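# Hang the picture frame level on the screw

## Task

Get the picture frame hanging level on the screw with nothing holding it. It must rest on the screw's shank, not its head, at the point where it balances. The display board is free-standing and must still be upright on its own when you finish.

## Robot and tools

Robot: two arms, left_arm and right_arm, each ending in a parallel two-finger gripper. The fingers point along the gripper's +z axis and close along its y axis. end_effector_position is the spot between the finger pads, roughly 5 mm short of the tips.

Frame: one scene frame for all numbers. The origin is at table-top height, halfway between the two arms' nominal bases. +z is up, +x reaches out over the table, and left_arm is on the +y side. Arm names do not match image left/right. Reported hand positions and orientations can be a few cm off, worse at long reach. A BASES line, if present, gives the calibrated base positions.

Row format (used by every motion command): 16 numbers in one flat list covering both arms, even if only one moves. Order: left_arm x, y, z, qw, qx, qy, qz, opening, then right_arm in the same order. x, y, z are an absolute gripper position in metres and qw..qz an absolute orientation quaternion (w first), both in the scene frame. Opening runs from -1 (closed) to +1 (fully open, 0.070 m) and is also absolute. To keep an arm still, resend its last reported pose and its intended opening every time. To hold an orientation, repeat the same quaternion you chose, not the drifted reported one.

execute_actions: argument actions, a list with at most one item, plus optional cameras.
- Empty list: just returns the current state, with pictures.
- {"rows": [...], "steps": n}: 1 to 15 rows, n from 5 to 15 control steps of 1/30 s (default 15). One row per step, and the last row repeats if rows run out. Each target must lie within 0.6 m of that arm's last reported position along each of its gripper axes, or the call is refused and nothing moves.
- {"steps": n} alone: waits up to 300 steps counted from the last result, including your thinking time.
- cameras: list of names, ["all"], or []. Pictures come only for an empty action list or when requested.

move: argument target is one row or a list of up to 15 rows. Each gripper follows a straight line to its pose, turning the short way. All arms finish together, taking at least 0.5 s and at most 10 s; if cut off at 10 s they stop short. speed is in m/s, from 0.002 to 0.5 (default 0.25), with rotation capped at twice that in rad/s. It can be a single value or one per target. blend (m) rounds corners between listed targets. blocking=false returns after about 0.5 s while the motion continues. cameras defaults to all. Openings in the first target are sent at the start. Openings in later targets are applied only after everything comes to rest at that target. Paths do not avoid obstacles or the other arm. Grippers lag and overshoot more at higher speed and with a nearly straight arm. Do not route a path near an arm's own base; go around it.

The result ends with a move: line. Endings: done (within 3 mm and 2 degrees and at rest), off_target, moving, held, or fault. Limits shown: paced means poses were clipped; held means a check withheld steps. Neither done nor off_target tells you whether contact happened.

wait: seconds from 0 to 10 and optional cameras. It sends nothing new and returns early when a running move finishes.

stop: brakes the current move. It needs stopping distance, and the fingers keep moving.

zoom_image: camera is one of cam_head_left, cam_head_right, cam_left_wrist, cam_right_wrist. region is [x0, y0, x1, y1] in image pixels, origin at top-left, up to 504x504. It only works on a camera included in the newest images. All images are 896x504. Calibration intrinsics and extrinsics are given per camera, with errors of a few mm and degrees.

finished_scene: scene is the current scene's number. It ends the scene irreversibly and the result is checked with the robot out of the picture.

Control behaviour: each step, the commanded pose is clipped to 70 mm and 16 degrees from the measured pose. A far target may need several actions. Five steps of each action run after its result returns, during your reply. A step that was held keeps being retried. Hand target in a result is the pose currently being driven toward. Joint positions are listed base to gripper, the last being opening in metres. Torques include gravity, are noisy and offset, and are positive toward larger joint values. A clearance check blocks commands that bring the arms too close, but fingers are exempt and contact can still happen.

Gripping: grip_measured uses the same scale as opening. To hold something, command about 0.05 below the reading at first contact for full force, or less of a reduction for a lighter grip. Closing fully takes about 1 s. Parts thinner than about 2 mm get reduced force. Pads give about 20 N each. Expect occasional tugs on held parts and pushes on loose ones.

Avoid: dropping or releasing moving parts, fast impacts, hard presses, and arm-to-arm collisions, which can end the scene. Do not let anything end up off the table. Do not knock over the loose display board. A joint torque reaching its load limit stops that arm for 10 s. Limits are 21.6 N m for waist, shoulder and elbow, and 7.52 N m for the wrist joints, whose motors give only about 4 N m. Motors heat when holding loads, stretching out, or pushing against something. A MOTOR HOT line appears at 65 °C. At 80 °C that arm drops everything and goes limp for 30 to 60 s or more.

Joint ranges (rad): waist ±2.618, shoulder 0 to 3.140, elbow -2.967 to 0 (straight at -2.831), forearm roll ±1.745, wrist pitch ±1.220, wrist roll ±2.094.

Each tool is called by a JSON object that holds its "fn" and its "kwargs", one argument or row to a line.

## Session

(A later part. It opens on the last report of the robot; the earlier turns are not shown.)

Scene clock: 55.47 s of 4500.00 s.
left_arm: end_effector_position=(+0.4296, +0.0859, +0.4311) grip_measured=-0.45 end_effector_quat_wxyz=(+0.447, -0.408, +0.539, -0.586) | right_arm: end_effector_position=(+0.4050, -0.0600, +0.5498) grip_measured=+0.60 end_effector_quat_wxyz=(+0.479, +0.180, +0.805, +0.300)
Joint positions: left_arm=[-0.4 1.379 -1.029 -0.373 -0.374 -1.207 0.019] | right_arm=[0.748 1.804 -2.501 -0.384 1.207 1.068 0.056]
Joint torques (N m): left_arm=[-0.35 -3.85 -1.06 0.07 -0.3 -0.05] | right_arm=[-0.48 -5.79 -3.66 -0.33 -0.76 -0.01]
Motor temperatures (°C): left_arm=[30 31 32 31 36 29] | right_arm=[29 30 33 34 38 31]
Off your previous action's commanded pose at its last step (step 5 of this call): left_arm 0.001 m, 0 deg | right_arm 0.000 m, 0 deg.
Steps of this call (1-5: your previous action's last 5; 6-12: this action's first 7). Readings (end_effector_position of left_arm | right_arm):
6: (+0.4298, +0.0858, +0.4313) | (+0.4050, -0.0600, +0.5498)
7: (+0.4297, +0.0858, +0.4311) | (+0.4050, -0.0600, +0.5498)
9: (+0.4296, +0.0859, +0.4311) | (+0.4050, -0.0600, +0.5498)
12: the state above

{"fn": "move", "kwargs": {
  "target": [
    [0.430,0.0856,0.4350,0.44543,-0.40946,0.54036,-0.58475,-0.50,0.405,-0.06,0.55,0.4788,0.18,0.805,0.2997,0.6],
    [0.432,0.0856,0.4350,0.44543,-0.40946,0.54036,-0.58475,-0.50,0.405,-0.06,0.55,0.4788,0.18,0.805,0.2997,0.6]
  ],
  "speed": 0.02,
  "cameras": ["cam_right_wrist"]
}}

Scene clock: 57.17 s of 4500.00 s.
left_arm: end_effector_position=(+0.4319, +0.0841, +0.4304) grip_measured=-0.46 end_effector_quat_wxyz=(+0.442, -0.411, +0.545, -0.582) | right_arm: end_effector_position=(+0.4050, -0.0600, +0.5498) grip_measured=+0.60 end_effector_quat_wxyz=(+0.479, +0.180, +0.805, +0.300)
Joint positions: left_arm=[-0.399 1.386 -1.048 -0.39 -0.343 -1.19 0.019] | right_arm=[0.748 1.804 -2.501 -0.384 1.207 1.068 0.056]
Joint torques (N m): left_arm=[2.89 -4.73 -7.03 0.36 -3.4 -0.08] | right_arm=[-0.46 -5.81 -3.64 -0.33 -0.76 0.01]
Motor temperatures (°C): left_arm=[30 31 32 31 36 29] | right_arm=[29 30 33 34 38 31]
Hand target: left_arm +0.4320, +0.0856, +0.4350; +0.445, -0.409, +0.540, -0.585 | right_arm +0.4050, -0.0600, +0.5500; +0.479, +0.180, +0.805, +0.300
Off your previous action's commanded pose at its last step (step 5 of this call): left_arm 0.002 m, 0 deg | right_arm 0.000 m, 0 deg.
Off the commanded pose: left_arm 0.005 m, 1 deg | right_arm 0.000 m, 0 deg.
Kept back: nothing.
move: off_target (left_arm)
camera_calibration:
cam_right_wrist: T_world_to_cam=[[-0.0300037, -0.735839, -0.676491, 0.340647], [-0.913598, 0.29476, -0.280099, 0.535396], [0.40551, 0.609637, -0.681105, 0.365164], [0, 0, 0, 1]] pos_world=[0.35128, -0.129769, 0.629124]
Images, in order (width x height): cam_right_wrist 896x504.

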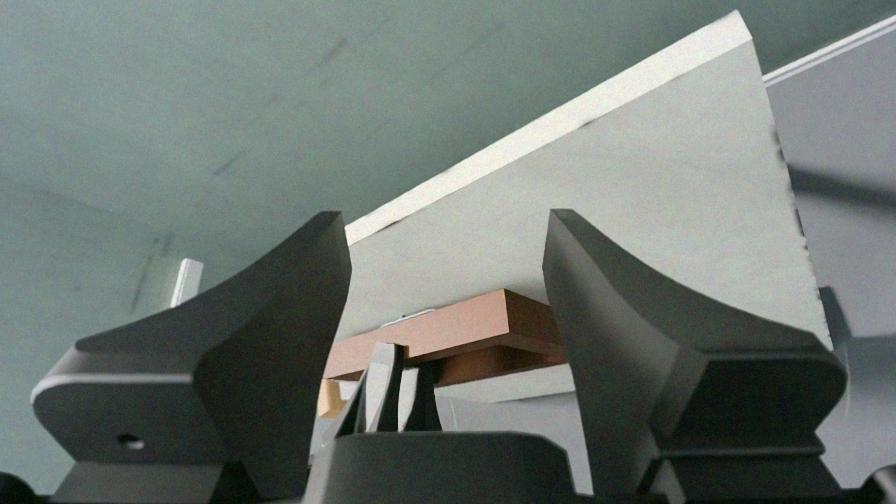

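{"fn": "execute_actions", "kwargs": {
  "actions": []
}}

Scene clock: 57.23 s of 4500.00 s.
left_arm: end_effector_position=(+0.4322, +0.0840, +0.4306) grip_measured=-0.46 end_effector_quat_wxyz=(+0.442, -0.411, +0.545, -0.582) | right_arm: end_effector_position=(+0.4050, -0.0600, +0.5498) grip_measured=+0.60 end_effector_quat_wxyz=(+0.479, +0.180, +0.805, +0.300)
Joint positions: left_arm=[-0.399 1.387 -1.049 -0.389 -0.344 -1.19 0.019] | right_arm=[0.748 1.804 -2.501 -0.384 1.207 1.068 0.056]
Joint torques (N m): left_arm=[3.77 -4.94 -6.81 0.4 -3.73 -0.03] | right_arm=[-0.47 -5.83 -3.63 -0.32 -0.77 0]
Motor temperatures (°C): left_arm=[30 31 32 31 36 29] | right_arm=[29 30 33 34 38 31]
Hand target: left_arm +0.4320, +0.0856, +0.4350; +0.445, -0.409, +0.540, -0.585 | right_arm +0.4050, -0.0600, +0.5500; +0.479, +0.180, +0.805, +0.300
Off the commanded pose: left_arm 0.005 m, 1 deg | right_arm 0.000 m, 0 deg.
Steps of this call (1-2: nothing new was sent). Readings (end_effector_position of left_arm | right_arm):
1: (+0.4319, +0.0840, +0.4303) | (+0.4050, -0.0600, +0.5498)
2: the state above
camera_calibration:
cam_left_wrist: T_world_to_cam=[[-0.0475704, -0.00180014, 0.998866, -0.405827], [-0.763102, -0.645189, -0.037505, 0.400725], [0.644525, -0.764021, 0.0293182, -0.105291], [0, 0, 0, 1]] pos_world=[0.354351, 0.177368, 0.423483]
cam_right_wrist: T_world_to_cam=[[-0.0300037, -0.735839, -0.676491, 0.340647], [-0.913598, 0.29476, -0.280099, 0.535396], [0.40551, 0.609637, -0.681105, 0.365164], [0, 0, 0, 1]] pos_world=[0.35128, -0.129769, 0.629124]

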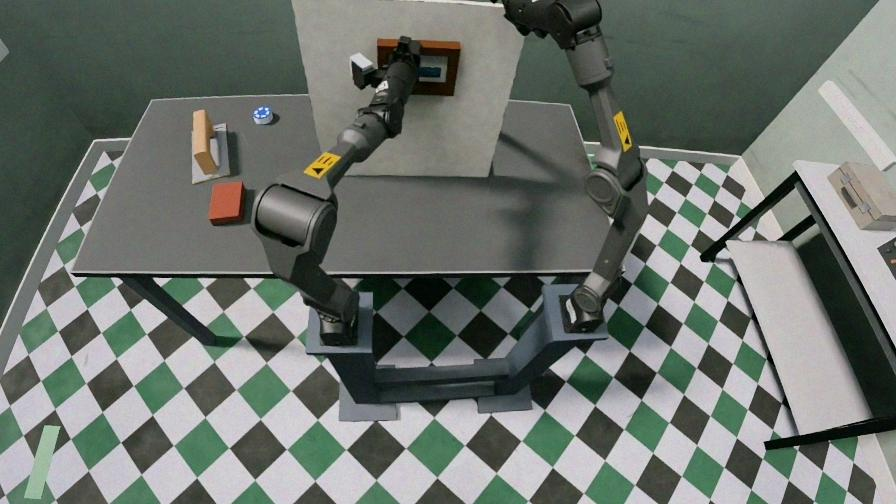

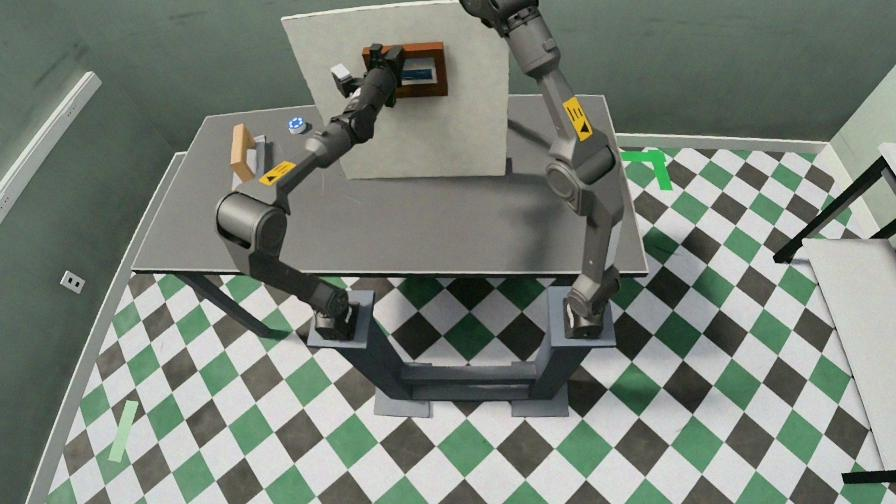

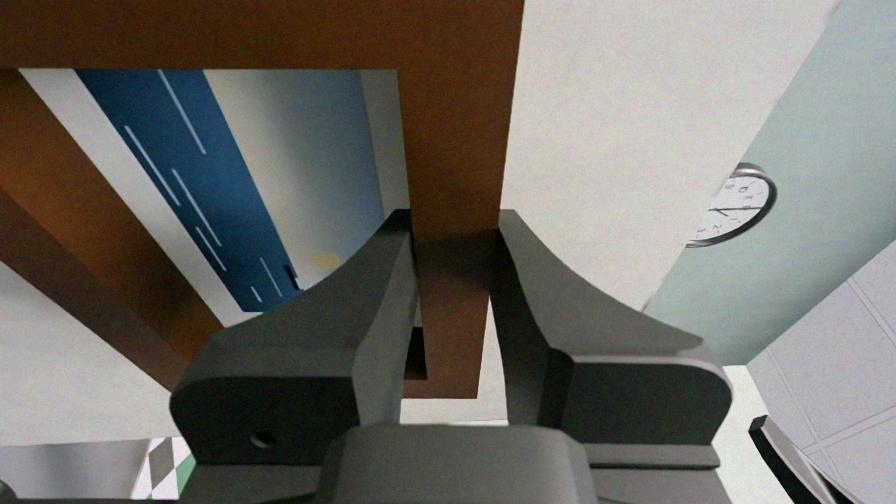

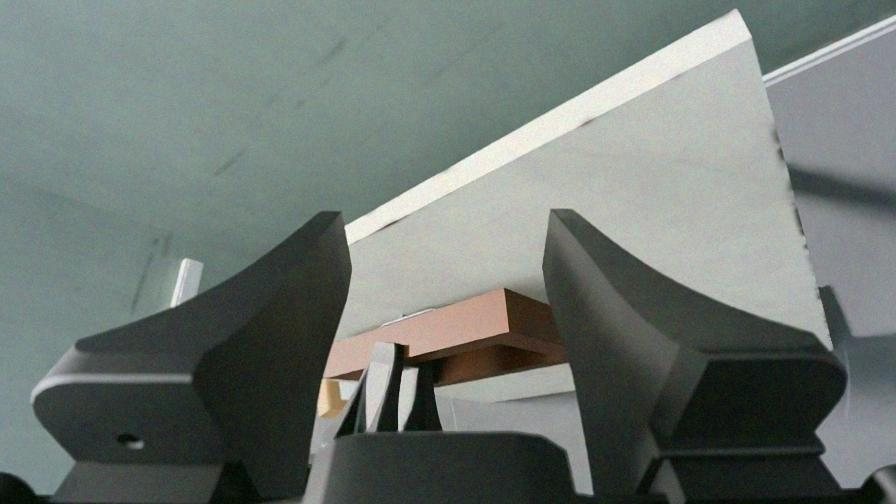

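{"fn": "execute_actions", "kwargs": {
  "actions": [
    {"steps":15}
  ]
}}

Scene clock: 57.73 s of 4500.00 s.
left_arm: end_effector_position=(+0.4324, +0.0852, +0.4340) grip_measured=-0.45 end_effector_quat_wxyz=(+0.445, -0.410, +0.541, -0.584) | right_arm: end_effector_position=(+0.4050, -0.0600, +0.5498) grip_measured=+0.60 end_effector_quat_wxyz=(+0.479, +0.180, +0.805, +0.300)
Joint positions: left_arm=[-0.397 1.386 -1.053 -0.389 -0.349 -1.19 0.019] | right_arm=[0.748 1.804 -2.501 -0.384 1.207 1.068 0.056]
Joint torques (N m): left_arm=[4.27 -6.8 -6.23 0.2 -3.36 -0.03] | right_arm=[-0.43 -5.81 -3.65 -0.32 -0.77 0.01]
Motor temperatures (°C): left_arm=[30 31 32 31 36 29] | right_arm=[29 30 33 34 38 31]
Hand target: left_arm +0.4320, +0.0856, +0.4350; +0.445, -0.409, +0.540, -0.585 | right_arm +0.4050, -0.0600, +0.5500; +0.479, +0.180, +0.805, +0.300
Off the commanded pose: left_arm 0.001 m, 0 deg | right_arm 0.000 m, 0 deg.
Steps of this call (1-15: nothing new was sent). Readings (end_effector_position of left_arm | right_arm):
1: (+0.4322, +0.0840, +0.4306) | (+0.4050, -0.0600, +0.5498)
2: (+0.4322, +0.0841, +0.4313) | (+0.4050, -0.0600, +0.5498)
4: (+0.4323, +0.0842, +0.4321) | (+0.4050, -0.0600, +0.5498)
8: (+0.4324, +0.0847, +0.4329) | (+0.4050, -0.0600, +0.5498)
15: the state above

{"fn": "execute_actions", "kwargs": {
  "actions": [
    {"steps":20}
  ]
}}

{"fn": "execute_actions", "kwargs": {
  "actions": [
    {"rows":[[0.432,0.0856,0.4340,0.44543,-0.40946,0.54036,-0.58475,-0.50,0.405,-0.06,0.55,0.4788,0.18,0.805,0.2997,0.6],[0.432,0.0856,0.4330,0.44543,-0.40946,0.54036,-0.58475,-0.50,0.405,-0.06,0.55,0.4788,0.18,0.805,0.2997,0.6],[0.432,0.0856,0.4320,0.44543,-0.40946,0.54036,-0.58475,-0.50,0.405,-0.06,0.55,0.4788,0.18,0.805,0.2997,0.6]],"steps":15}
  ]
}}

{"fn": "execute_actions", "kwargs": {
  "actions": [
    {"rows":[[0.432,0.0856,0.4317,0.44543,-0.40946,0.54036,-0.58475,-0.50,0.405,-0.06,0.55,0.4788,0.18,0.805,0.2997,0.6],[0.432,0.0856,0.4314,0.44543,-0.40946,0.54036,-0.58475,-0.50,0.405,-0.06,0.55,0.4788,0.18,0.805,0.2997,0.6],[0.432,0.0856,0.4310,0.44543,-0.40946,0.54036,-0.58475,-0.50,0.405,-0.06,0.55,0.4788,0.18,0.805,0.2997,0.6]],"steps":12}
  ]
}}

{"fn": "execute_actions", "kwargs": {
  "actions": [
    {"rows":[[0.432,0.0856,0.4307,0.44543,-0.40946,0.54036,-0.58475,-0.50,0.405,-0.06,0.55,0.4788,0.18,0.805,0.2997,0.6],[0.432,0.0856,0.4304,0.44543,-0.40946,0.54036,-0.58475,-0.50,0.405,-0.06,0.55,0.4788,0.18,0.805,0.2997,0.6],[0.432,0.0856,0.4300,0.44543,-0.40946,0.54036,-0.58475,-0.50,0.405,-0.06,0.55,0.4788,0.18,0.805,0.2997,0.6]],"steps":12}
  ]
}}

Scene clock: 58.40 s of 4500.00 s.
left_arm: end_effector_position=(+0.4323, +0.0858, +0.4350) grip_measured=-0.45 end_effector_quat_wxyz=(+0.446, -0.410, +0.540, -0.585) | right_arm: end_effector_position=(+0.4050, -0.0600, +0.5498) grip_measured=+0.60 end_effector_quat_wxyz=(+0.479, +0.180, +0.805, +0.300)
Joint positions: left_arm=[-0.396 1.385 -1.054 -0.389 -0.35 -1.19 0.019] | right_arm=[0.748 1.804 -2.501 -0.384 1.207 1.068 0.056]
Joint torques (N m): left_arm=[1.98 -6.96 -5.17 0.11 -2.52 0.01] | right_arm=[-0.45 -5.84 -3.61 -0.31 -0.76 0.01]
Motor temperatures (°C): left_arm=[30 31 32 31 36 29] | right_arm=[29 30 33 34 38 31]
Hand target: left_arm +0.4320, +0.0856, +0.4350; +0.445, -0.409, +0.540, -0.585 | right_arm +0.4050, -0.0600, +0.5500; +0.479, +0.180, +0.805, +0.300
Off the commanded pose: left_arm 0.000 m, 0 deg | right_arm 0.000 m, 0 deg.
Steps of this call (1-20: nothing new was sent). Readings (end_effector_position of left_arm | right_arm):
1: (+0.4324, +0.0852, +0.4344) | (+0.4050, -0.0600, +0.5498)
2: (+0.4324, +0.0852, +0.4344) | (+0.4050, -0.0600, +0.5498)
4: (+0.4324, +0.0853, +0.4346) | (+0.4050, -0.0600, +0.5498)
8: (+0.4323, +0.0858, +0.4350) | (+0.4050, -0.0600, +0.5498)
20: the state above

Scene clock: 58.73 s of 4500.00 s.
left_arm: end_effector_position=(+0.4321, +0.0864, +0.4337) grip_measured=-0.45 end_effector_quat_wxyz=(+0.447, -0.409, +0.538, -0.586) | right_arm: end_effector_position=(+0.4050, -0.0600, +0.5498) grip_measured=+0.60 end_effector_quat_wxyz=(+0.479, +0.180, +0.805, +0.300)
Joint positions: left_arm=[-0.395 1.385 -1.045 -0.377 -0.362 -1.204 0.019] | right_arm=[0.748 1.804 -2.501 -0.384 1.207 1.068 0.056]
Joint torques (N m): left_arm=[0.43 -5.2 -3.84 0.37 -1.85 0.16] | right_arm=[-0.47 -5.85 -3.63 -0.31 -0.76 0.02]
Motor temperatures (°C): left_arm=[30 31 32 31 36 29] | right_arm=[29 30 33 34 38 31]
Steps of this call (1-10: this action's first 10). Readings (end_effector_position of left_arm | right_arm):
1: (+0.4323, +0.0857, +0.4350) | (+0.4050, -0.0600, +0.5498)
2: (+0.4322, +0.0859, +0.4348) | (+0.4050, -0.0600, +0.5498)
4: (+0.4321, +0.0865, +0.4341) | (+0.4050, -0.0600, +0.5498)
8: (+0.4321, +0.0865, +0.4339) | (+0.4050, -0.0600, +0.5498)
10: the state above

Scene clock: 59.13 s of 4500.00 s.
left_arm: end_effector_position=(+0.4319, +0.0863, +0.4317) grip_measured=-0.45 end_effector_quat_wxyz=(+0.446, -0.409, +0.540, -0.585) | right_arm: end_effector_position=(+0.4050, -0.0600, +0.5498) grip_measured=+0.60 end_effector_quat_wxyz=(+0.479, +0.180, +0.805, +0.300)
Joint positions: left_arm=[-0.395 1.385 -1.04 -0.372 -0.364 -1.207 0.019] | right_arm=[0.748 1.804 -2.501 -0.384 1.207 1.068 0.056]
Joint torques (N m): left_arm=[-0.66 -4.57 -3.66 0.26 -1.91 -0.14] | right_arm=[-0.45 -5.84 -3.65 -0.3 -0.77 0.02]
Motor temperatures (°C): left_arm=[30 31 32 31 36 29] | right_arm=[29 30 33 34 38 31]
Off your previous action's commanded pose at its last step (step 5 of this call): left_arm 0.001 m, 0 deg | right_arm 0.000 m, 0 deg.
Steps of this call (1-5: your previous action's last 5; 6-12: this action's first 7). Readings (end_effector_position of left_arm | right_arm):
6: (+0.4320, +0.0863, +0.4325) | (+0.4050, -0.0600, +0.5498)
7: (+0.4320, +0.0862, +0.4319) | (+0.4050, -0.0600, +0.5498)
9: (+0.4319, +0.0863, +0.4317) | (+0.4050, -0.0600, +0.5498)
12: the state above

Scene clock: 59.53 s of 4500.00 s.
left_arm: end_effector_position=(+0.4318, +0.0860, +0.4315) grip_measured=-0.45 end_effector_quat_wxyz=(+0.446, -0.409, +0.539, -0.586) | right_arm: end_effector_position=(+0.4050, -0.0600, +0.5498) grip_measured=+0.60 end_effector_quat_wxyz=(+0.479, +0.180, +0.805, +0.300)
Joint positions: left_arm=[-0.396 1.386 -1.038 -0.368 -0.369 -1.212 0.019] | right_arm=[0.748 1.804 -2.501 -0.384 1.207 1.068 0.056]
Joint torques (N m): left_arm=[-0.54 -4.24 -2.7 0.17 -1.28 -0.09] | right_arm=[-0.42 -5.83 -3.66 -0.31 -0.76 0.03]
Motor temperatures (°C): left_arm=[30 31 32 31 36 29] | right_arm=[29 30 33 34 38 31]
Off your previous action's commanded pose at its last step (step 5 of this call): left_arm 0.001 m, 0 deg | right_arm 0.000 m, 0 deg.
Steps of this call (1-5: your previous action's last 5; 6-12: this action's first 7). Readings (end_effector_position of left_arm | right_arm):
6: (+0.4320, +0.0859, +0.4315) | (+0.4050, -0.0600, +0.5498)
7: (+0.4319, +0.0860, +0.4313) | (+0.4050, -0.0600, +0.5498)
9: (+0.4318, +0.0860, +0.4315) | (+0.4050, -0.0600, +0.5498)
12: the state above

{"fn": "execute_actions", "kwargs": {
  "actions": [
    {"rows":[[0.4315,0.0858,0.4308,0.44543,-0.40946,0.54036,-0.58475,-0.50,0.405,-0.06,0.55,0.4788,0.18,0.805,0.2997,0.6]],"steps":15}
  ]
}}

{"fn": "execute_actions", "kwargs": {
  "actions": [
    {"steps":15}
  ],
  "cameras": ["cam_left_wrist","cam_head_left","cam_head_right"]
}}

Scene clock: 60.47 s of 4500.00 s.
left_arm: end_effector_position=(+0.4319, +0.0859, +0.4307) grip_measured=-0.45 end_effector_quat_wxyz=(+0.446, -0.409, +0.540, -0.585) | right_arm: end_effector_position=(+0.4050, -0.0600, +0.5498) grip_measured=+0.60 end_effector_quat_wxyz=(+0.479, +0.180, +0.805, +0.300)
Joint positions: left_arm=[-0.396 1.386 -1.038 -0.371 -0.366 -1.21 0.019] | right_arm=[0.748 1.804 -2.501 -0.384 1.207 1.068 0.056]
Joint torques (N m): left_arm=[-0.55 -4.81 -1.96 -0.2 0.16 0.06] | right_arm=[-0.46 -5.87 -3.6 -0.3 -0.76 0.03]
Motor temperatures (°C): left_arm=[30 31 32 31 36 29] | right_arm=[29 30 33 34 38 31]
Off your previous action's commanded pose at its last step (step 5 of this call): left_arm 0.002 m, 0 deg | right_arm 0.000 m, 0 deg.
Steps of this call (1-5: your previous action's last 5; 6-18: nothing new was sent; 19-28: this action's first 10). Readings (end_effector_position of left_arm | right_arm):
19: (+0.4318, +0.0859, +0.4313) | (+0.4050, -0.0600, +0.5498)
20: (+0.4319, +0.0859, +0.4307) | (+0.4050, -0.0600, +0.5498)
22: (+0.4319, +0.0859, +0.4307) | (+0.4050, -0.0600, +0.5498)
26: (+0.4319, +0.0859, +0.4307) | (+0.4050, -0.0600, +0.5498)
28: the state above

Scene clock: 60.97 s of 4500.00 s.
left_arm: end_effector_position=(+0.4317, +0.0860, +0.4309) grip_measured=-0.45 end_effector_quat_wxyz=(+0.446, -0.410, +0.540, -0.585) | right_arm: end_effector_position=(+0.4050, -0.0600, +0.5498) grip_measured=+0.60 end_effector_quat_wxyz=(+0.479, +0.180, +0.805, +0.300)
Joint positions: left_arm=[-0.396 1.385 -1.038 -0.371 -0.365 -1.209 0.019] | right_arm=[0.748 1.804 -2.501 -0.384 1.207 1.068 0.056]
Joint torques (N m): left_arm=[-0.49 -4.77 -1.66 -0.15 0.14 0.1] | right_arm=[-0.42 -5.88 -3.6 -0.3 -0.76 0.04]
Motor temperatures (°C): left_arm=[30 31 32 31 36 29] | right_arm=[29 31 33 34 38 31]
Hand target: left_arm +0.4315, +0.0858, +0.4308; +0.445, -0.409, +0.540, -0.585 | right_arm +0.4050, -0.0600, +0.5500; +0.479, +0.180, +0.805, +0.300
Off the commanded pose: left_arm 0.000 m, 0 deg | right_arm 0.000 m, 0 deg.
Steps of this call (1-5: your previous action's last 5; 6-15: nothing new was sent). Readings (end_effector_position of left_arm | right_arm):
1: (+0.4319, +0.0860, +0.4307) | (+0.4050, -0.0600, +0.5498)
2: (+0.4319, +0.0860, +0.4307) | (+0.4050, -0.0600, +0.5498)
4: (+0.4319, +0.0859, +0.4305) | (+0.4050, -0.0600, +0.5498)
8: (+0.4317, +0.0860, +0.4309) | (+0.4050, -0.0600, +0.5498)
15: the state above
camera_calibration:
cam_left_wrist: T_world_to_cam=[[-0.0595214, 0.0022503, 0.998224, -0.401094], [-0.7596, -0.648912, -0.04383, 0.403182], [0.647661, -0.76086, 0.0403335, -0.109815], [0, 0, 0, 1]] pos_world=[0.353506, 0.178978, 0.422482]
Images, in order (width x height): cam_head_left 896x504, cam_head_right 896x504, cam_left_wrist 896x504.

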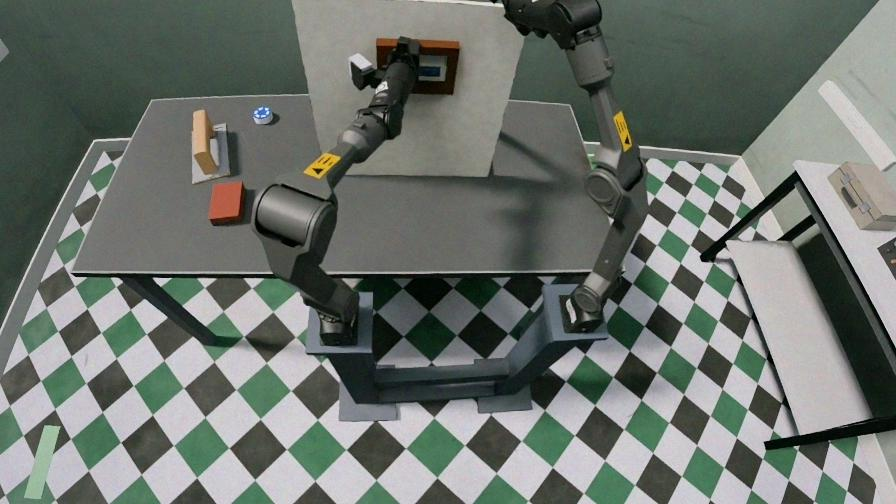

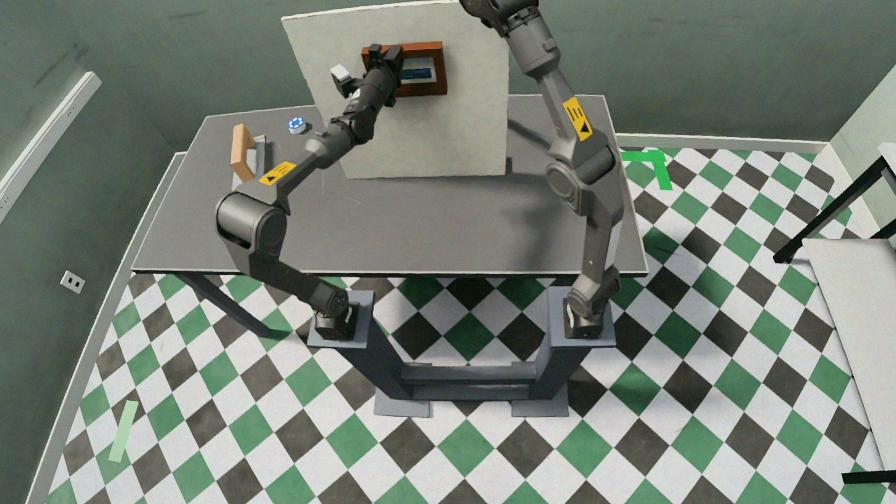

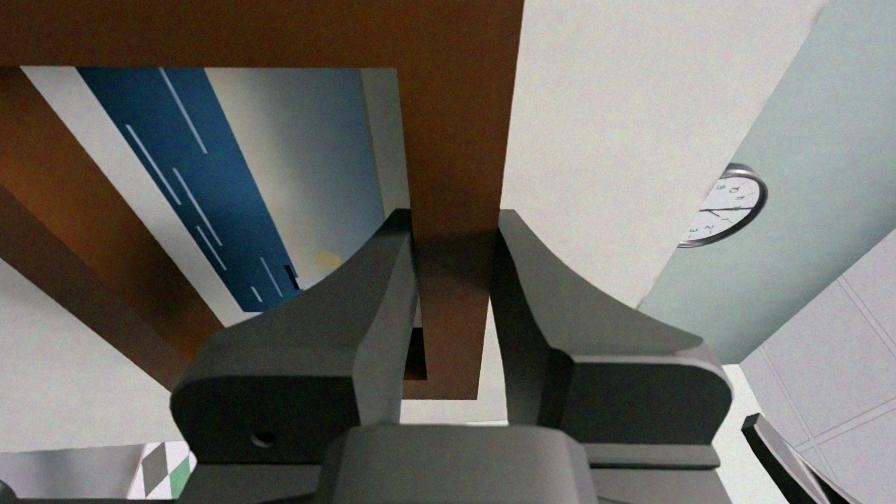

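{"fn": "execute_actions", "kwargs": {
  "actions": [
    {"rows":[[0.4315,0.0858,0.4310,0.44543,-0.40946,0.54036,-0.58475,-0.49,0.405,-0.06,0.55,0.4788,0.18,0.805,0.2997,0.6],[0.4315,0.0858,0.4310,0.44543,-0.40946,0.54036,-0.58475,-0.48,0.405,-0.06,0.55,0.4788,0.18,0.805,0.2997,0.6],[0.4315,0.0858,0.4310,0.44543,-0.40946,0.54036,-0.58475,-0.47,0.405,-0.06,0.55,0.4788,0.18,0.805,0.2997,0.6],[0.4315,0.0858,0.4310,0.44543,-0.40946,0.54036,-0.58475,-0.465,0.405,-0.06,0.55,0.4788,0.18,0.805,0.2997,0.6],[0.4315,0.0858,0.4310,0.44543,-0.40946,0.54036,-0.58475,-0.46,0.405,-0.06,0.55,0.4788,0.18,0.805,0.2997,0.6]],"steps":15}
  ]
}}

{"fn": "execute_actions", "kwargs": {
  "actions": [
    {"rows":[[0.4315,0.0858,0.4310,0.44543,-0.40946,0.54036,-0.58475,-0.455,0.405,-0.06,0.55,0.4788,0.18,0.805,0.2997,0.6],[0.4315,0.0858,0.4310,0.44543,-0.40946,0.54036,-0.58475,-0.45,0.405,-0.06,0.55,0.4788,0.18,0.805,0.2997,0.6],[0.4315,0.0858,0.4310,0.44543,-0.40946,0.54036,-0.58475,-0.445,0.405,-0.06,0.55,0.4788,0.18,0.805,0.2997,0.6],[0.4315,0.0858,0.4310,0.44543,-0.40946,0.54036,-0.58475,-0.44,0.405,-0.06,0.55,0.4788,0.18,0.805,0.2997,0.6]],"steps":15}
  ]
}}

{"fn": "execute_actions", "kwargs": {
  "actions": [
    {"rows":[[0.4315,0.0858,0.4310,0.44543,-0.40946,0.54036,-0.58475,-0.435,0.405,-0.06,0.55,0.4788,0.18,0.805,0.2997,0.6],[0.4315,0.0858,0.4310,0.44543,-0.40946,0.54036,-0.58475,-0.43,0.405,-0.06,0.55,0.4788,0.18,0.805,0.2997,0.6],[0.4315,0.0858,0.4310,0.44543,-0.40946,0.54036,-0.58475,-0.42,0.405,-0.06,0.55,0.4788,0.18,0.805,0.2997,0.6],[0.4315,0.0858,0.4310,0.44543,-0.40946,0.54036,-0.58475,-0.41,0.405,-0.06,0.55,0.4788,0.18,0.805,0.2997,0.6]],"steps":15}
  ],
  "cameras": ["cam_left_wrist"]
}}

Scene clock: 61.97 s of 4500.00 s.
left_arm: end_effector_position=(+0.4317, +0.0860, +0.4306) grip_measured=-0.45 end_effector_quat_wxyz=(+0.445, -0.410, +0.541, -0.584) | right_arm: end_effector_position=(+0.4050, -0.0600, +0.5498) grip_measured=+0.60 end_effector_quat_wxyz=(+0.479, +0.180, +0.805, +0.300)
Joint positions: left_arm=[-0.396 1.385 -1.038 -0.372 -0.364 -1.208 0.019] | right_arm=[0.748 1.804 -2.501 -0.384 1.207 1.068 0.056]
Joint torques (N m): left_arm=[-0.37 -4.97 -2.1 -0.14 0 0.08] | right_arm=[-0.46 -5.86 -3.61 -0.31 -0.76 0.04]
Motor temperatures (°C): left_arm=[30 31 32 31 36 29] | right_arm=[29 31 33 34 38 31]
Steps of this call (1-20: nothing new was sent; 21-30: this action's first 10). Readings (end_effector_position of left_arm | right_arm):
21: (+0.4317, +0.0859, +0.4307) | (+0.4050, -0.0600, +0.5498)
22: (+0.4317, +0.0860, +0.4306) | (+0.4050, -0.0600, +0.5498)
24: (+0.4317, +0.0860, +0.4306) | (+0.4050, -0.0600, +0.5498)
28: (+0.4317, +0.0860, +0.4306) | (+0.4050, -0.0600, +0.5498)
30: the state above

Scene clock: 62.47 s of 4500.00 s.
left_arm: end_effector_position=(+0.4317, +0.0859, +0.4304) grip_measured=-0.44 end_effector_quat_wxyz=(+0.445, -0.410, +0.541, -0.584) | right_arm: end_effector_position=(+0.4050, -0.0600, +0.5498) grip_measured=+0.60 end_effector_quat_wxyz=(+0.479, +0.180, +0.805, +0.300)
Joint positions: left_arm=[-0.396 1.385 -1.038 -0.372 -0.363 -1.208 0.02] | right_arm=[0.748 1.804 -2.501 -0.384 1.207 1.068 0.056]
Joint torques (N m): left_arm=[-0.22 -4.92 -2.31 0.06 -0.54 0.08] | right_arm=[-0.44 -5.85 -3.61 -0.3 -0.76 0.05]
Motor temperatures (°C): left_arm=[30 31 32 31 36 29] | right_arm=[29 31 33 34 38 31]
Off your previous action's commanded pose at its last step (step 5 of this call): left_arm 0.000 m, 0 deg | right_arm 0.000 m, 0 deg.
Steps of this call (1-5: your previous action's last 5; 6-15: this action's first 10). Readings (end_effector_position of left_arm | right_arm):
6: (+0.4317, +0.0860, +0.4306) | (+0.4050, -0.0600, +0.5498)
7: (+0.4317, +0.0860, +0.4306) | (+0.4050, -0.0600, +0.5498)
9: (+0.4317, +0.0859, +0.4304) | (+0.4050, -0.0600, +0.5498)
13: (+0.4317, +0.0859, +0.4304) | (+0.4050, -0.0600, +0.5498)
15: the state above

Scene clock: 62.97 s of 4500.00 s.
left_arm: end_effector_position=(+0.4317, +0.0857, +0.4295) grip_measured=-0.41 end_effector_quat_wxyz=(+0.444, -0.410, +0.542, -0.584) | right_arm: end_effector_position=(+0.4050, -0.0600, +0.5498) grip_measured=+0.60 end_effector_quat_wxyz=(+0.479, +0.180, +0.805, +0.300)
Joint positions: left_arm=[-0.396 1.385 -1.037 -0.372 -0.361 -1.208 0.021] | right_arm=[0.748 1.804 -2.501 -0.384 1.207 1.068 0.056]
Joint torques (N m): left_arm=[0 -4.86 -3.66 0.19 -1.9 0.04] | right_arm=[-0.47 -5.86 -3.62 -0.31 -0.76 0.06]
Motor temperatures (°C): left_arm=[30 31 32 31 36 29] | right_arm=[29 31 33 34 38 31]
Off your previous action's commanded pose at its last step (step 5 of this call): left_arm 0.001 m, 0 deg | right_arm 0.000 m, 0 deg.
Steps of this call (1-5: your previous action's last 5; 6-15: this action's first 10). Readings (end_effector_position of left_arm | right_arm):
6: (+0.4317, +0.0859, +0.4304) | (+0.4050, -0.0600, +0.5498)
7: (+0.4317, +0.0859, +0.4304) | (+0.4050, -0.0600, +0.5498)
9: (+0.4317, +0.0857, +0.4300) | (+0.4050, -0.0600, +0.5498)
13: (+0.4317, +0.0857, +0.4295) | (+0.4050, -0.0600, +0.5498)
15: the state above
camera_calibration:
cam_left_wrist: T_world_to_cam=[[-0.0547599, 0.000643605, 0.998499, -0.401767], [-0.760548, -0.647967, -0.0412925, 0.402174], [0.646968, -0.761668, 0.0359721, -0.107697], [0, 0, 0, 1]] pos_world=[0.353548, 0.178825, 0.421645]
Images, in order (width x height): cam_left_wrist 896x504.

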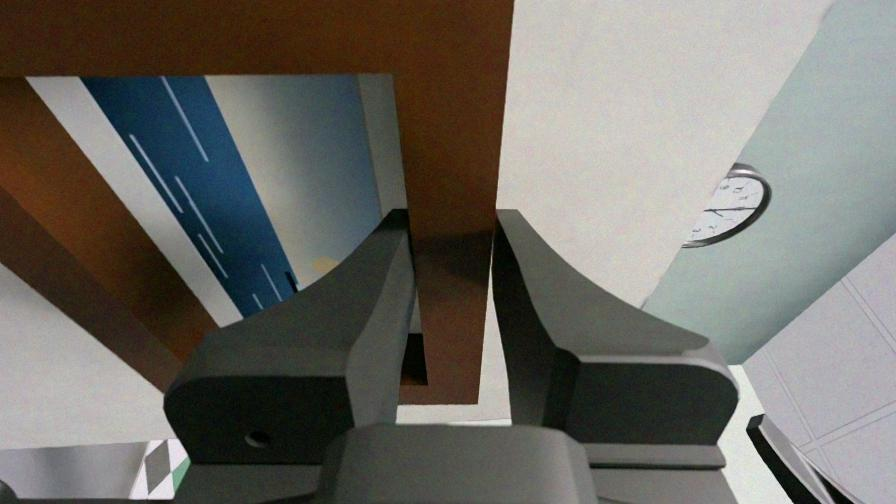

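{"fn": "execute_actions", "kwargs": {
  "actions": [
    {"rows":[[0.4315,0.0857,0.4305,0.44543,-0.40946,0.54036,-0.58475,-0.40,0.405,-0.06,0.55,0.4788,0.18,0.805,0.2997,0.6],[0.4315,0.0857,0.4305,0.44543,-0.40946,0.54036,-0.58475,-0.38,0.405,-0.06,0.55,0.4788,0.18,0.805,0.2997,0.6],[0.4315,0.0857,0.4305,0.44543,-0.40946,0.54036,-0.58475,-0.36,0.405,-0.06,0.55,0.4788,0.18,0.805,0.2997,0.6],[0.4315,0.0857,0.4305,0.44543,-0.40946,0.54036,-0.58475,-0.34,0.405,-0.06,0.55,0.4788,0.18,0.805,0.2997,0.6],[0.4315,0.0857,0.4305,0.44543,-0.40946,0.54036,-0.58475,-0.30,0.405,-0.06,0.55,0.4788,0.18,0.805,0.2997,0.6],[0.4315,0.0857,0.4305,0.44543,-0.40946,0.54036,-0.58475,-0.25,0.405,-0.06,0.55,0.4788,0.18,0.805,0.2997,0.6],[0.4315,0.0857,0.4305,0.44543,-0.40946,0.54036,-0.58475,-0.20,0.405,-0.06,0.55,0.4788,0.18,0.805,0.2997,0.6],[0.4315,0.0857,0.4305,0.44543,-0.40946,0.54036,-0.58475,-0.15,0.405,-0.06,0.55,0.4788,0.18,0.805,0.2997,0.6],[0.4315,0.0857,0.4305,0.44543,-0.40946,0.54036,-0.58475,-0.10,0.405,-0.06,0.55,0.4788,0.18,0.805,0.2997,0.6]],"steps":15}
  ]
}}

{"fn": "execute_actions", "kwargs": {
  "actions": [
    {"steps":15}
  ],
  "cameras": ["cam_left_wrist"]
}}

Scene clock: 63.90 s of 4500.00 s.
left_arm: end_effector_position=(+0.4317, +0.0862, +0.4313) grip_measured=-0.10 end_effector_quat_wxyz=(+0.447, -0.409, +0.539, -0.585) | right_arm: end_effector_position=(+0.4050, -0.0600, +0.5498) grip_measured=+0.60 end_effector_quat_wxyz=(+0.479, +0.180, +0.805, +0.300)
Joint positions: left_arm=[-0.396 1.385 -1.037 -0.371 -0.368 -1.208 0.031] | right_arm=[0.748 1.804 -2.501 -0.384 1.207 1.068 0.056]
Joint torques (N m): left_arm=[-0.42 -5.33 -3.32 0.28 -1.13 -0.15] | right_arm=[-0.5 -5.89 -3.63 -0.31 -0.76 0.06]
Motor temperatures (°C): left_arm=[30 31 32 31 36 29] | right_arm=[29 31 33 34 38 31]
Off your previous action's commanded pose at its last step (step 5 of this call): left_arm 0.001 m, 0 deg | right_arm 0.000 m, 0 deg.
Steps of this call (1-5: your previous action's last 5; 6-18: nothing new was sent; 19-28: this action's first 10). Readings (end_effector_position of left_arm | right_arm):
19: (+0.4317, +0.0860, +0.4308) | (+0.4050, -0.0600, +0.5498)
20: (+0.4317, +0.0862, +0.4311) | (+0.4050, -0.0600, +0.5498)
22: (+0.4317, +0.0862, +0.4311) | (+0.4050, -0.0600, +0.5498)
26: (+0.4317, +0.0862, +0.4313) | (+0.4050, -0.0600, +0.5498)
28: the state above

Scene clock: 64.40 s of 4500.00 s.
left_arm: end_effector_position=(+0.4317, +0.0861, +0.4312) grip_measured=-0.10 end_effector_quat_wxyz=(+0.446, -0.409, +0.540, -0.585) | right_arm: end_effector_position=(+0.4050, -0.0600, +0.5498) grip_measured=+0.60 end_effector_quat_wxyz=(+0.479, +0.180, +0.805, +0.300)
Joint positions: left_arm=[-0.396 1.385 -1.037 -0.371 -0.367 -1.209 0.031] | right_arm=[0.748 1.804 -2.501 -0.384 1.207 1.068 0.056]
Joint torques (N m): left_arm=[-0.8 -5.5 -2.9 0.17 -1.11 -0.12] | right_arm=[-0.46 -5.91 -3.58 -0.31 -0.75 0.07]
Motor temperatures (°C): left_arm=[30 31 32 31 36 29] | right_arm=[29 31 33 34 38 31]
Hand target: left_arm +0.4315, +0.0857, +0.4305; +0.445, -0.409, +0.540, -0.585 | right_arm +0.4050, -0.0600, +0.5500; +0.479, +0.180, +0.805, +0.300
Off the commanded pose: left_arm 0.001 m, 0 deg | right_arm 0.000 m, 0 deg.
Steps of this call (1-5: your previous action's last 5; 6-15: nothing new was sent). Readings (end_effector_position of left_arm | right_arm):
1: (+0.4317, +0.0862, +0.4313) | (+0.4050, -0.0600, +0.5498)
2: (+0.4317, +0.0862, +0.4313) | (+0.4050, -0.0600, +0.5498)
4: (+0.4317, +0.0862, +0.4313) | (+0.4050, -0.0600, +0.5498)
8: (+0.4317, +0.0861, +0.4312) | (+0.4050, -0.0600, +0.5498)
15: the state above
camera_calibration:
cam_left_wrist: T_world_to_cam=[[-0.0607314, 0.00250401, 0.998151, -0.400801], [-0.759193, -0.649338, -0.0445634, 0.403453], [0.648025, -0.760496, 0.0413362, -0.110355], [0, 0, 0, 1]] pos_world=[0.353471, 0.179057, 0.422601]
Images, in order (width x height): cam_left_wrist 896x504.

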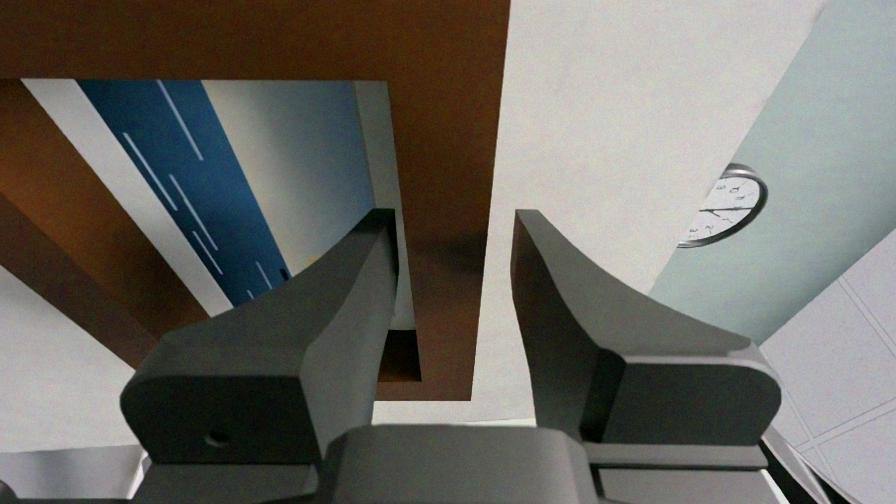

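{"fn": "move", "kwargs": {
  "target": [
    [0.360,0.0857,0.4305,0.44543,-0.40946,0.54036,-0.58475,-0.10,0.405,-0.06,0.55,0.4788,0.18,0.805,0.2997,0.6]
  ],
  "speed": 0.06
}}

Scene clock: 66.10 s of 4500.00 s.
left_arm: end_effector_position=(+0.3597, +0.0857, +0.4305) grip_measured=-0.10 end_effector_quat_wxyz=(+0.445, -0.409, +0.541, -0.585) | right_arm: end_effector_position=(+0.4050, -0.0600, +0.5498) grip_measured=+0.60 end_effector_quat_wxyz=(+0.479, +0.180, +0.805, +0.300)
Joint positions: left_arm=[-0.562 1.152 -0.847 -0.796 -0.418 -0.792 0.031] | right_arm=[0.748 1.804 -2.501 -0.384 1.207 1.068 0.056]
Joint torques (N m): left_arm=[-0.04 -3.34 -3.5 0.43 -1.07 -0.13] | right_arm=[-0.45 -5.93 -3.57 -0.32 -0.76 0.08]
Motor temperatures (°C): left_arm=[30 31 32 31 36 29] | right_arm=[29 31 33 33 38 31]
Hand target: left_arm +0.3600, +0.0857, +0.4305; +0.445, -0.409, +0.540, -0.585 | right_arm +0.4050, -0.0600, +0.5500; +0.479, +0.180, +0.805, +0.300
Off the commanded pose: left_arm 0.000 m, 0 deg | right_arm 0.000 m, 0 deg.
Kept back: nothing.
move: done
camera_calibration:
cam_left_wrist: T_world_to_cam=[[-0.0589892, 0.00173567, 0.998257, -0.405125], [-0.760294, -0.648101, -0.0438006, 0.348473], [0.646895, -0.761553, 0.0395506, -0.0627098], [0, 0, 0, 1]] pos_world=[0.281611, 0.178792, 0.422163]
cam_right_wrist: T_world_to_cam=[[-0.0300037, -0.735839, -0.676491, 0.340647], [-0.913598, 0.29476, -0.280099, 0.535396], [0.40551, 0.609637, -0.681105, 0.365164], [0, 0, 0, 1]] pos_world=[0.35128, -0.129769, 0.629124]

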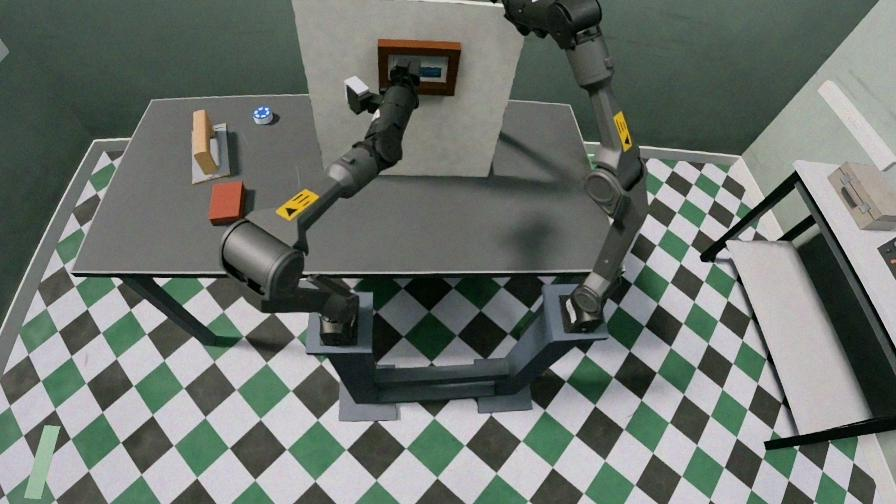

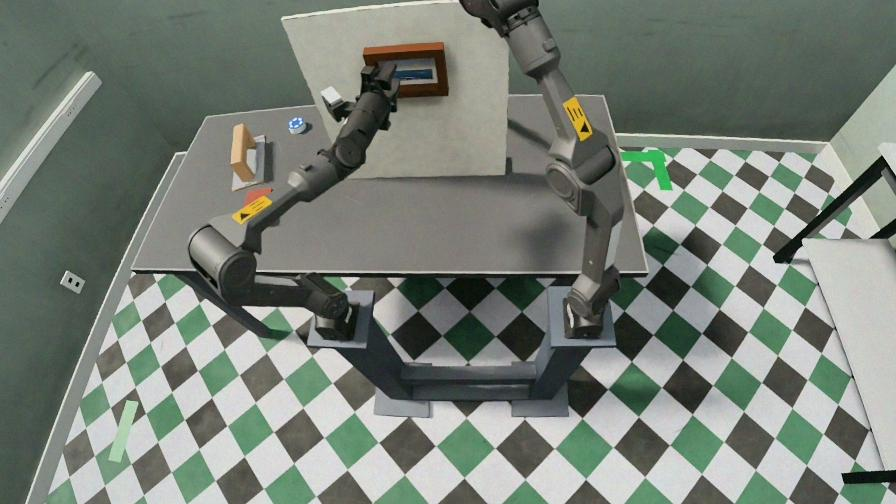

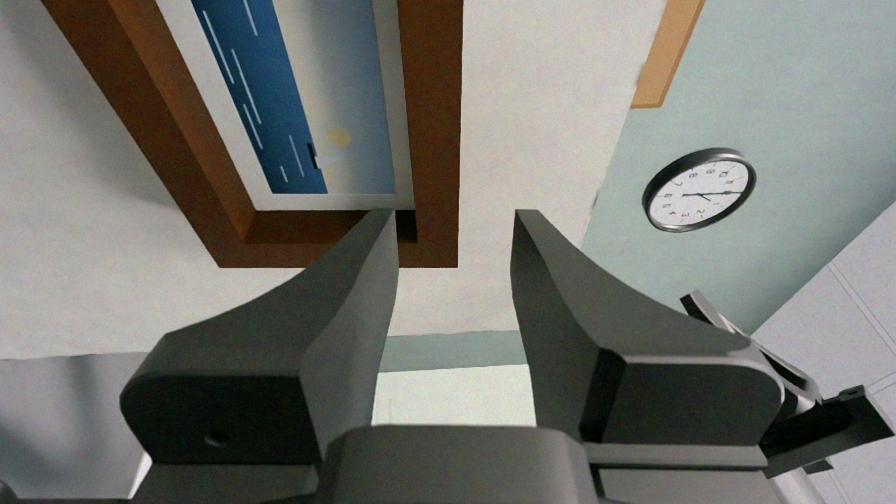

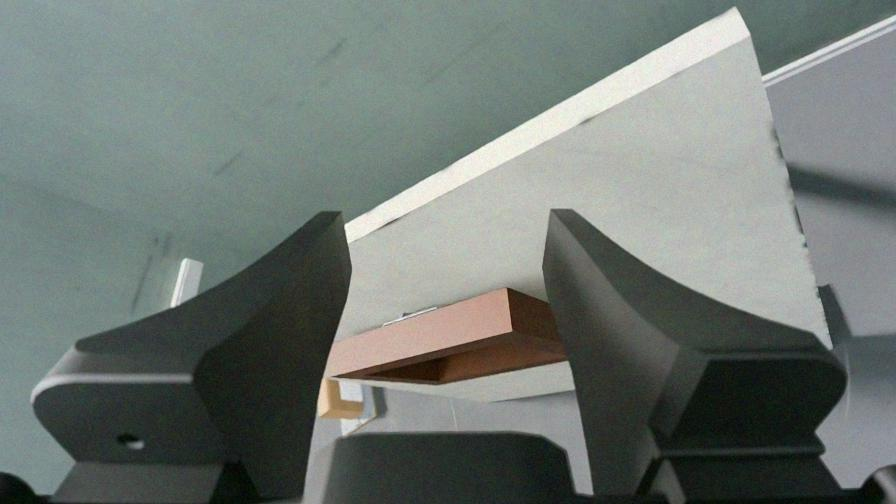

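{"fn": "zoom_image", "kwargs": {
  "camera": "cam_head_left",
  "region": [365, 20, 475, 110]
}}

{"fn": "zoom_image", "kwargs": {
  "camera": "cam_head_right",
  "region": [350, 20, 460, 110]
}}

{"fn": "zoom_image", "kwargs": {
  "camera": "cam_left_wrist",
  "region": [0, 0, 504, 300]
}}

Scaled by 4.582 from the camera's 896x504 image, which has a finer 1280x720 frame.

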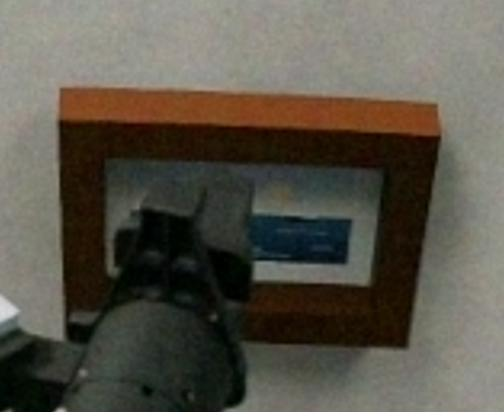

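Scaled by 4.582 from the camera's 896x504 image, which has a finer 1280x720 frame.

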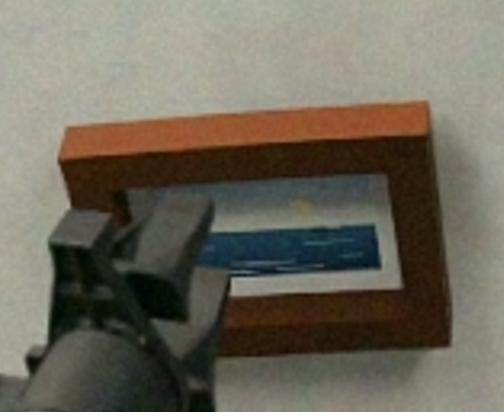

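Scaled by 1.000.

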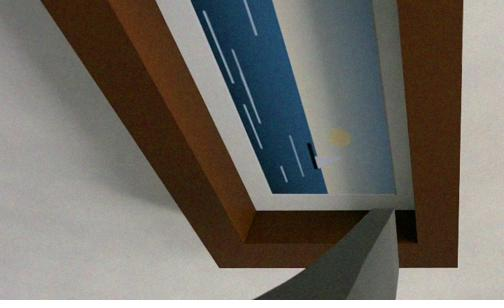

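{"fn": "zoom_image", "kwargs": {
  "camera": "cam_left_wrist",
  "region": [380, 0, 520, 79]
}}

{"fn": "zoom_image", "kwargs": {
  "camera": "cam_left_wrist",
  "region": [380, 195, 520, 274]
}}

Scaled by 3.600 from the camera's 896x504 image, which has a finer 1280x720 frame.

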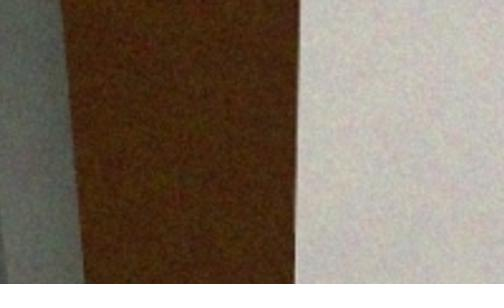

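Scaled by 3.600 from the camera's 896x504 image, which has a finer 1280x720 frame.

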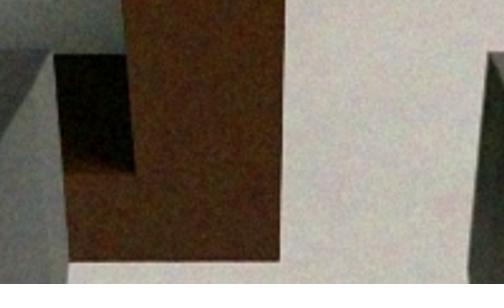

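{"fn": "zoom_image", "kwargs": {
  "camera": "cam_right_wrist",
  "region": [310, 270, 590, 410]
}}

Scaled by 1.800 from the camera's 896x504 image, which has a finer 1280x720 frame.

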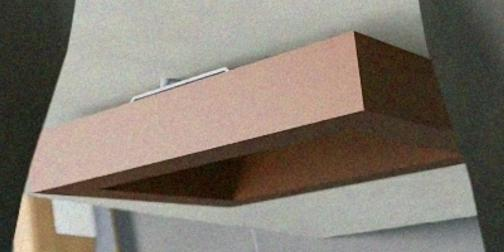

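{"fn": "zoom_image", "kwargs": {
  "camera": "cam_right_wrist",
  "region": [370, 295, 450, 340]
}}

Scaled by 6.300 from the camera's 896x504 image, which has a finer 1280x720 frame.

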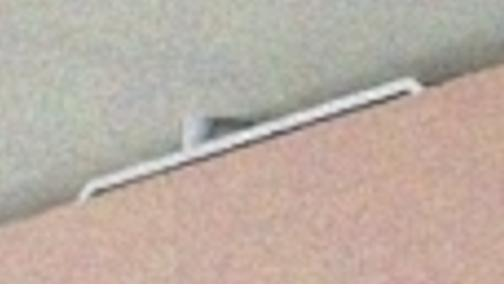

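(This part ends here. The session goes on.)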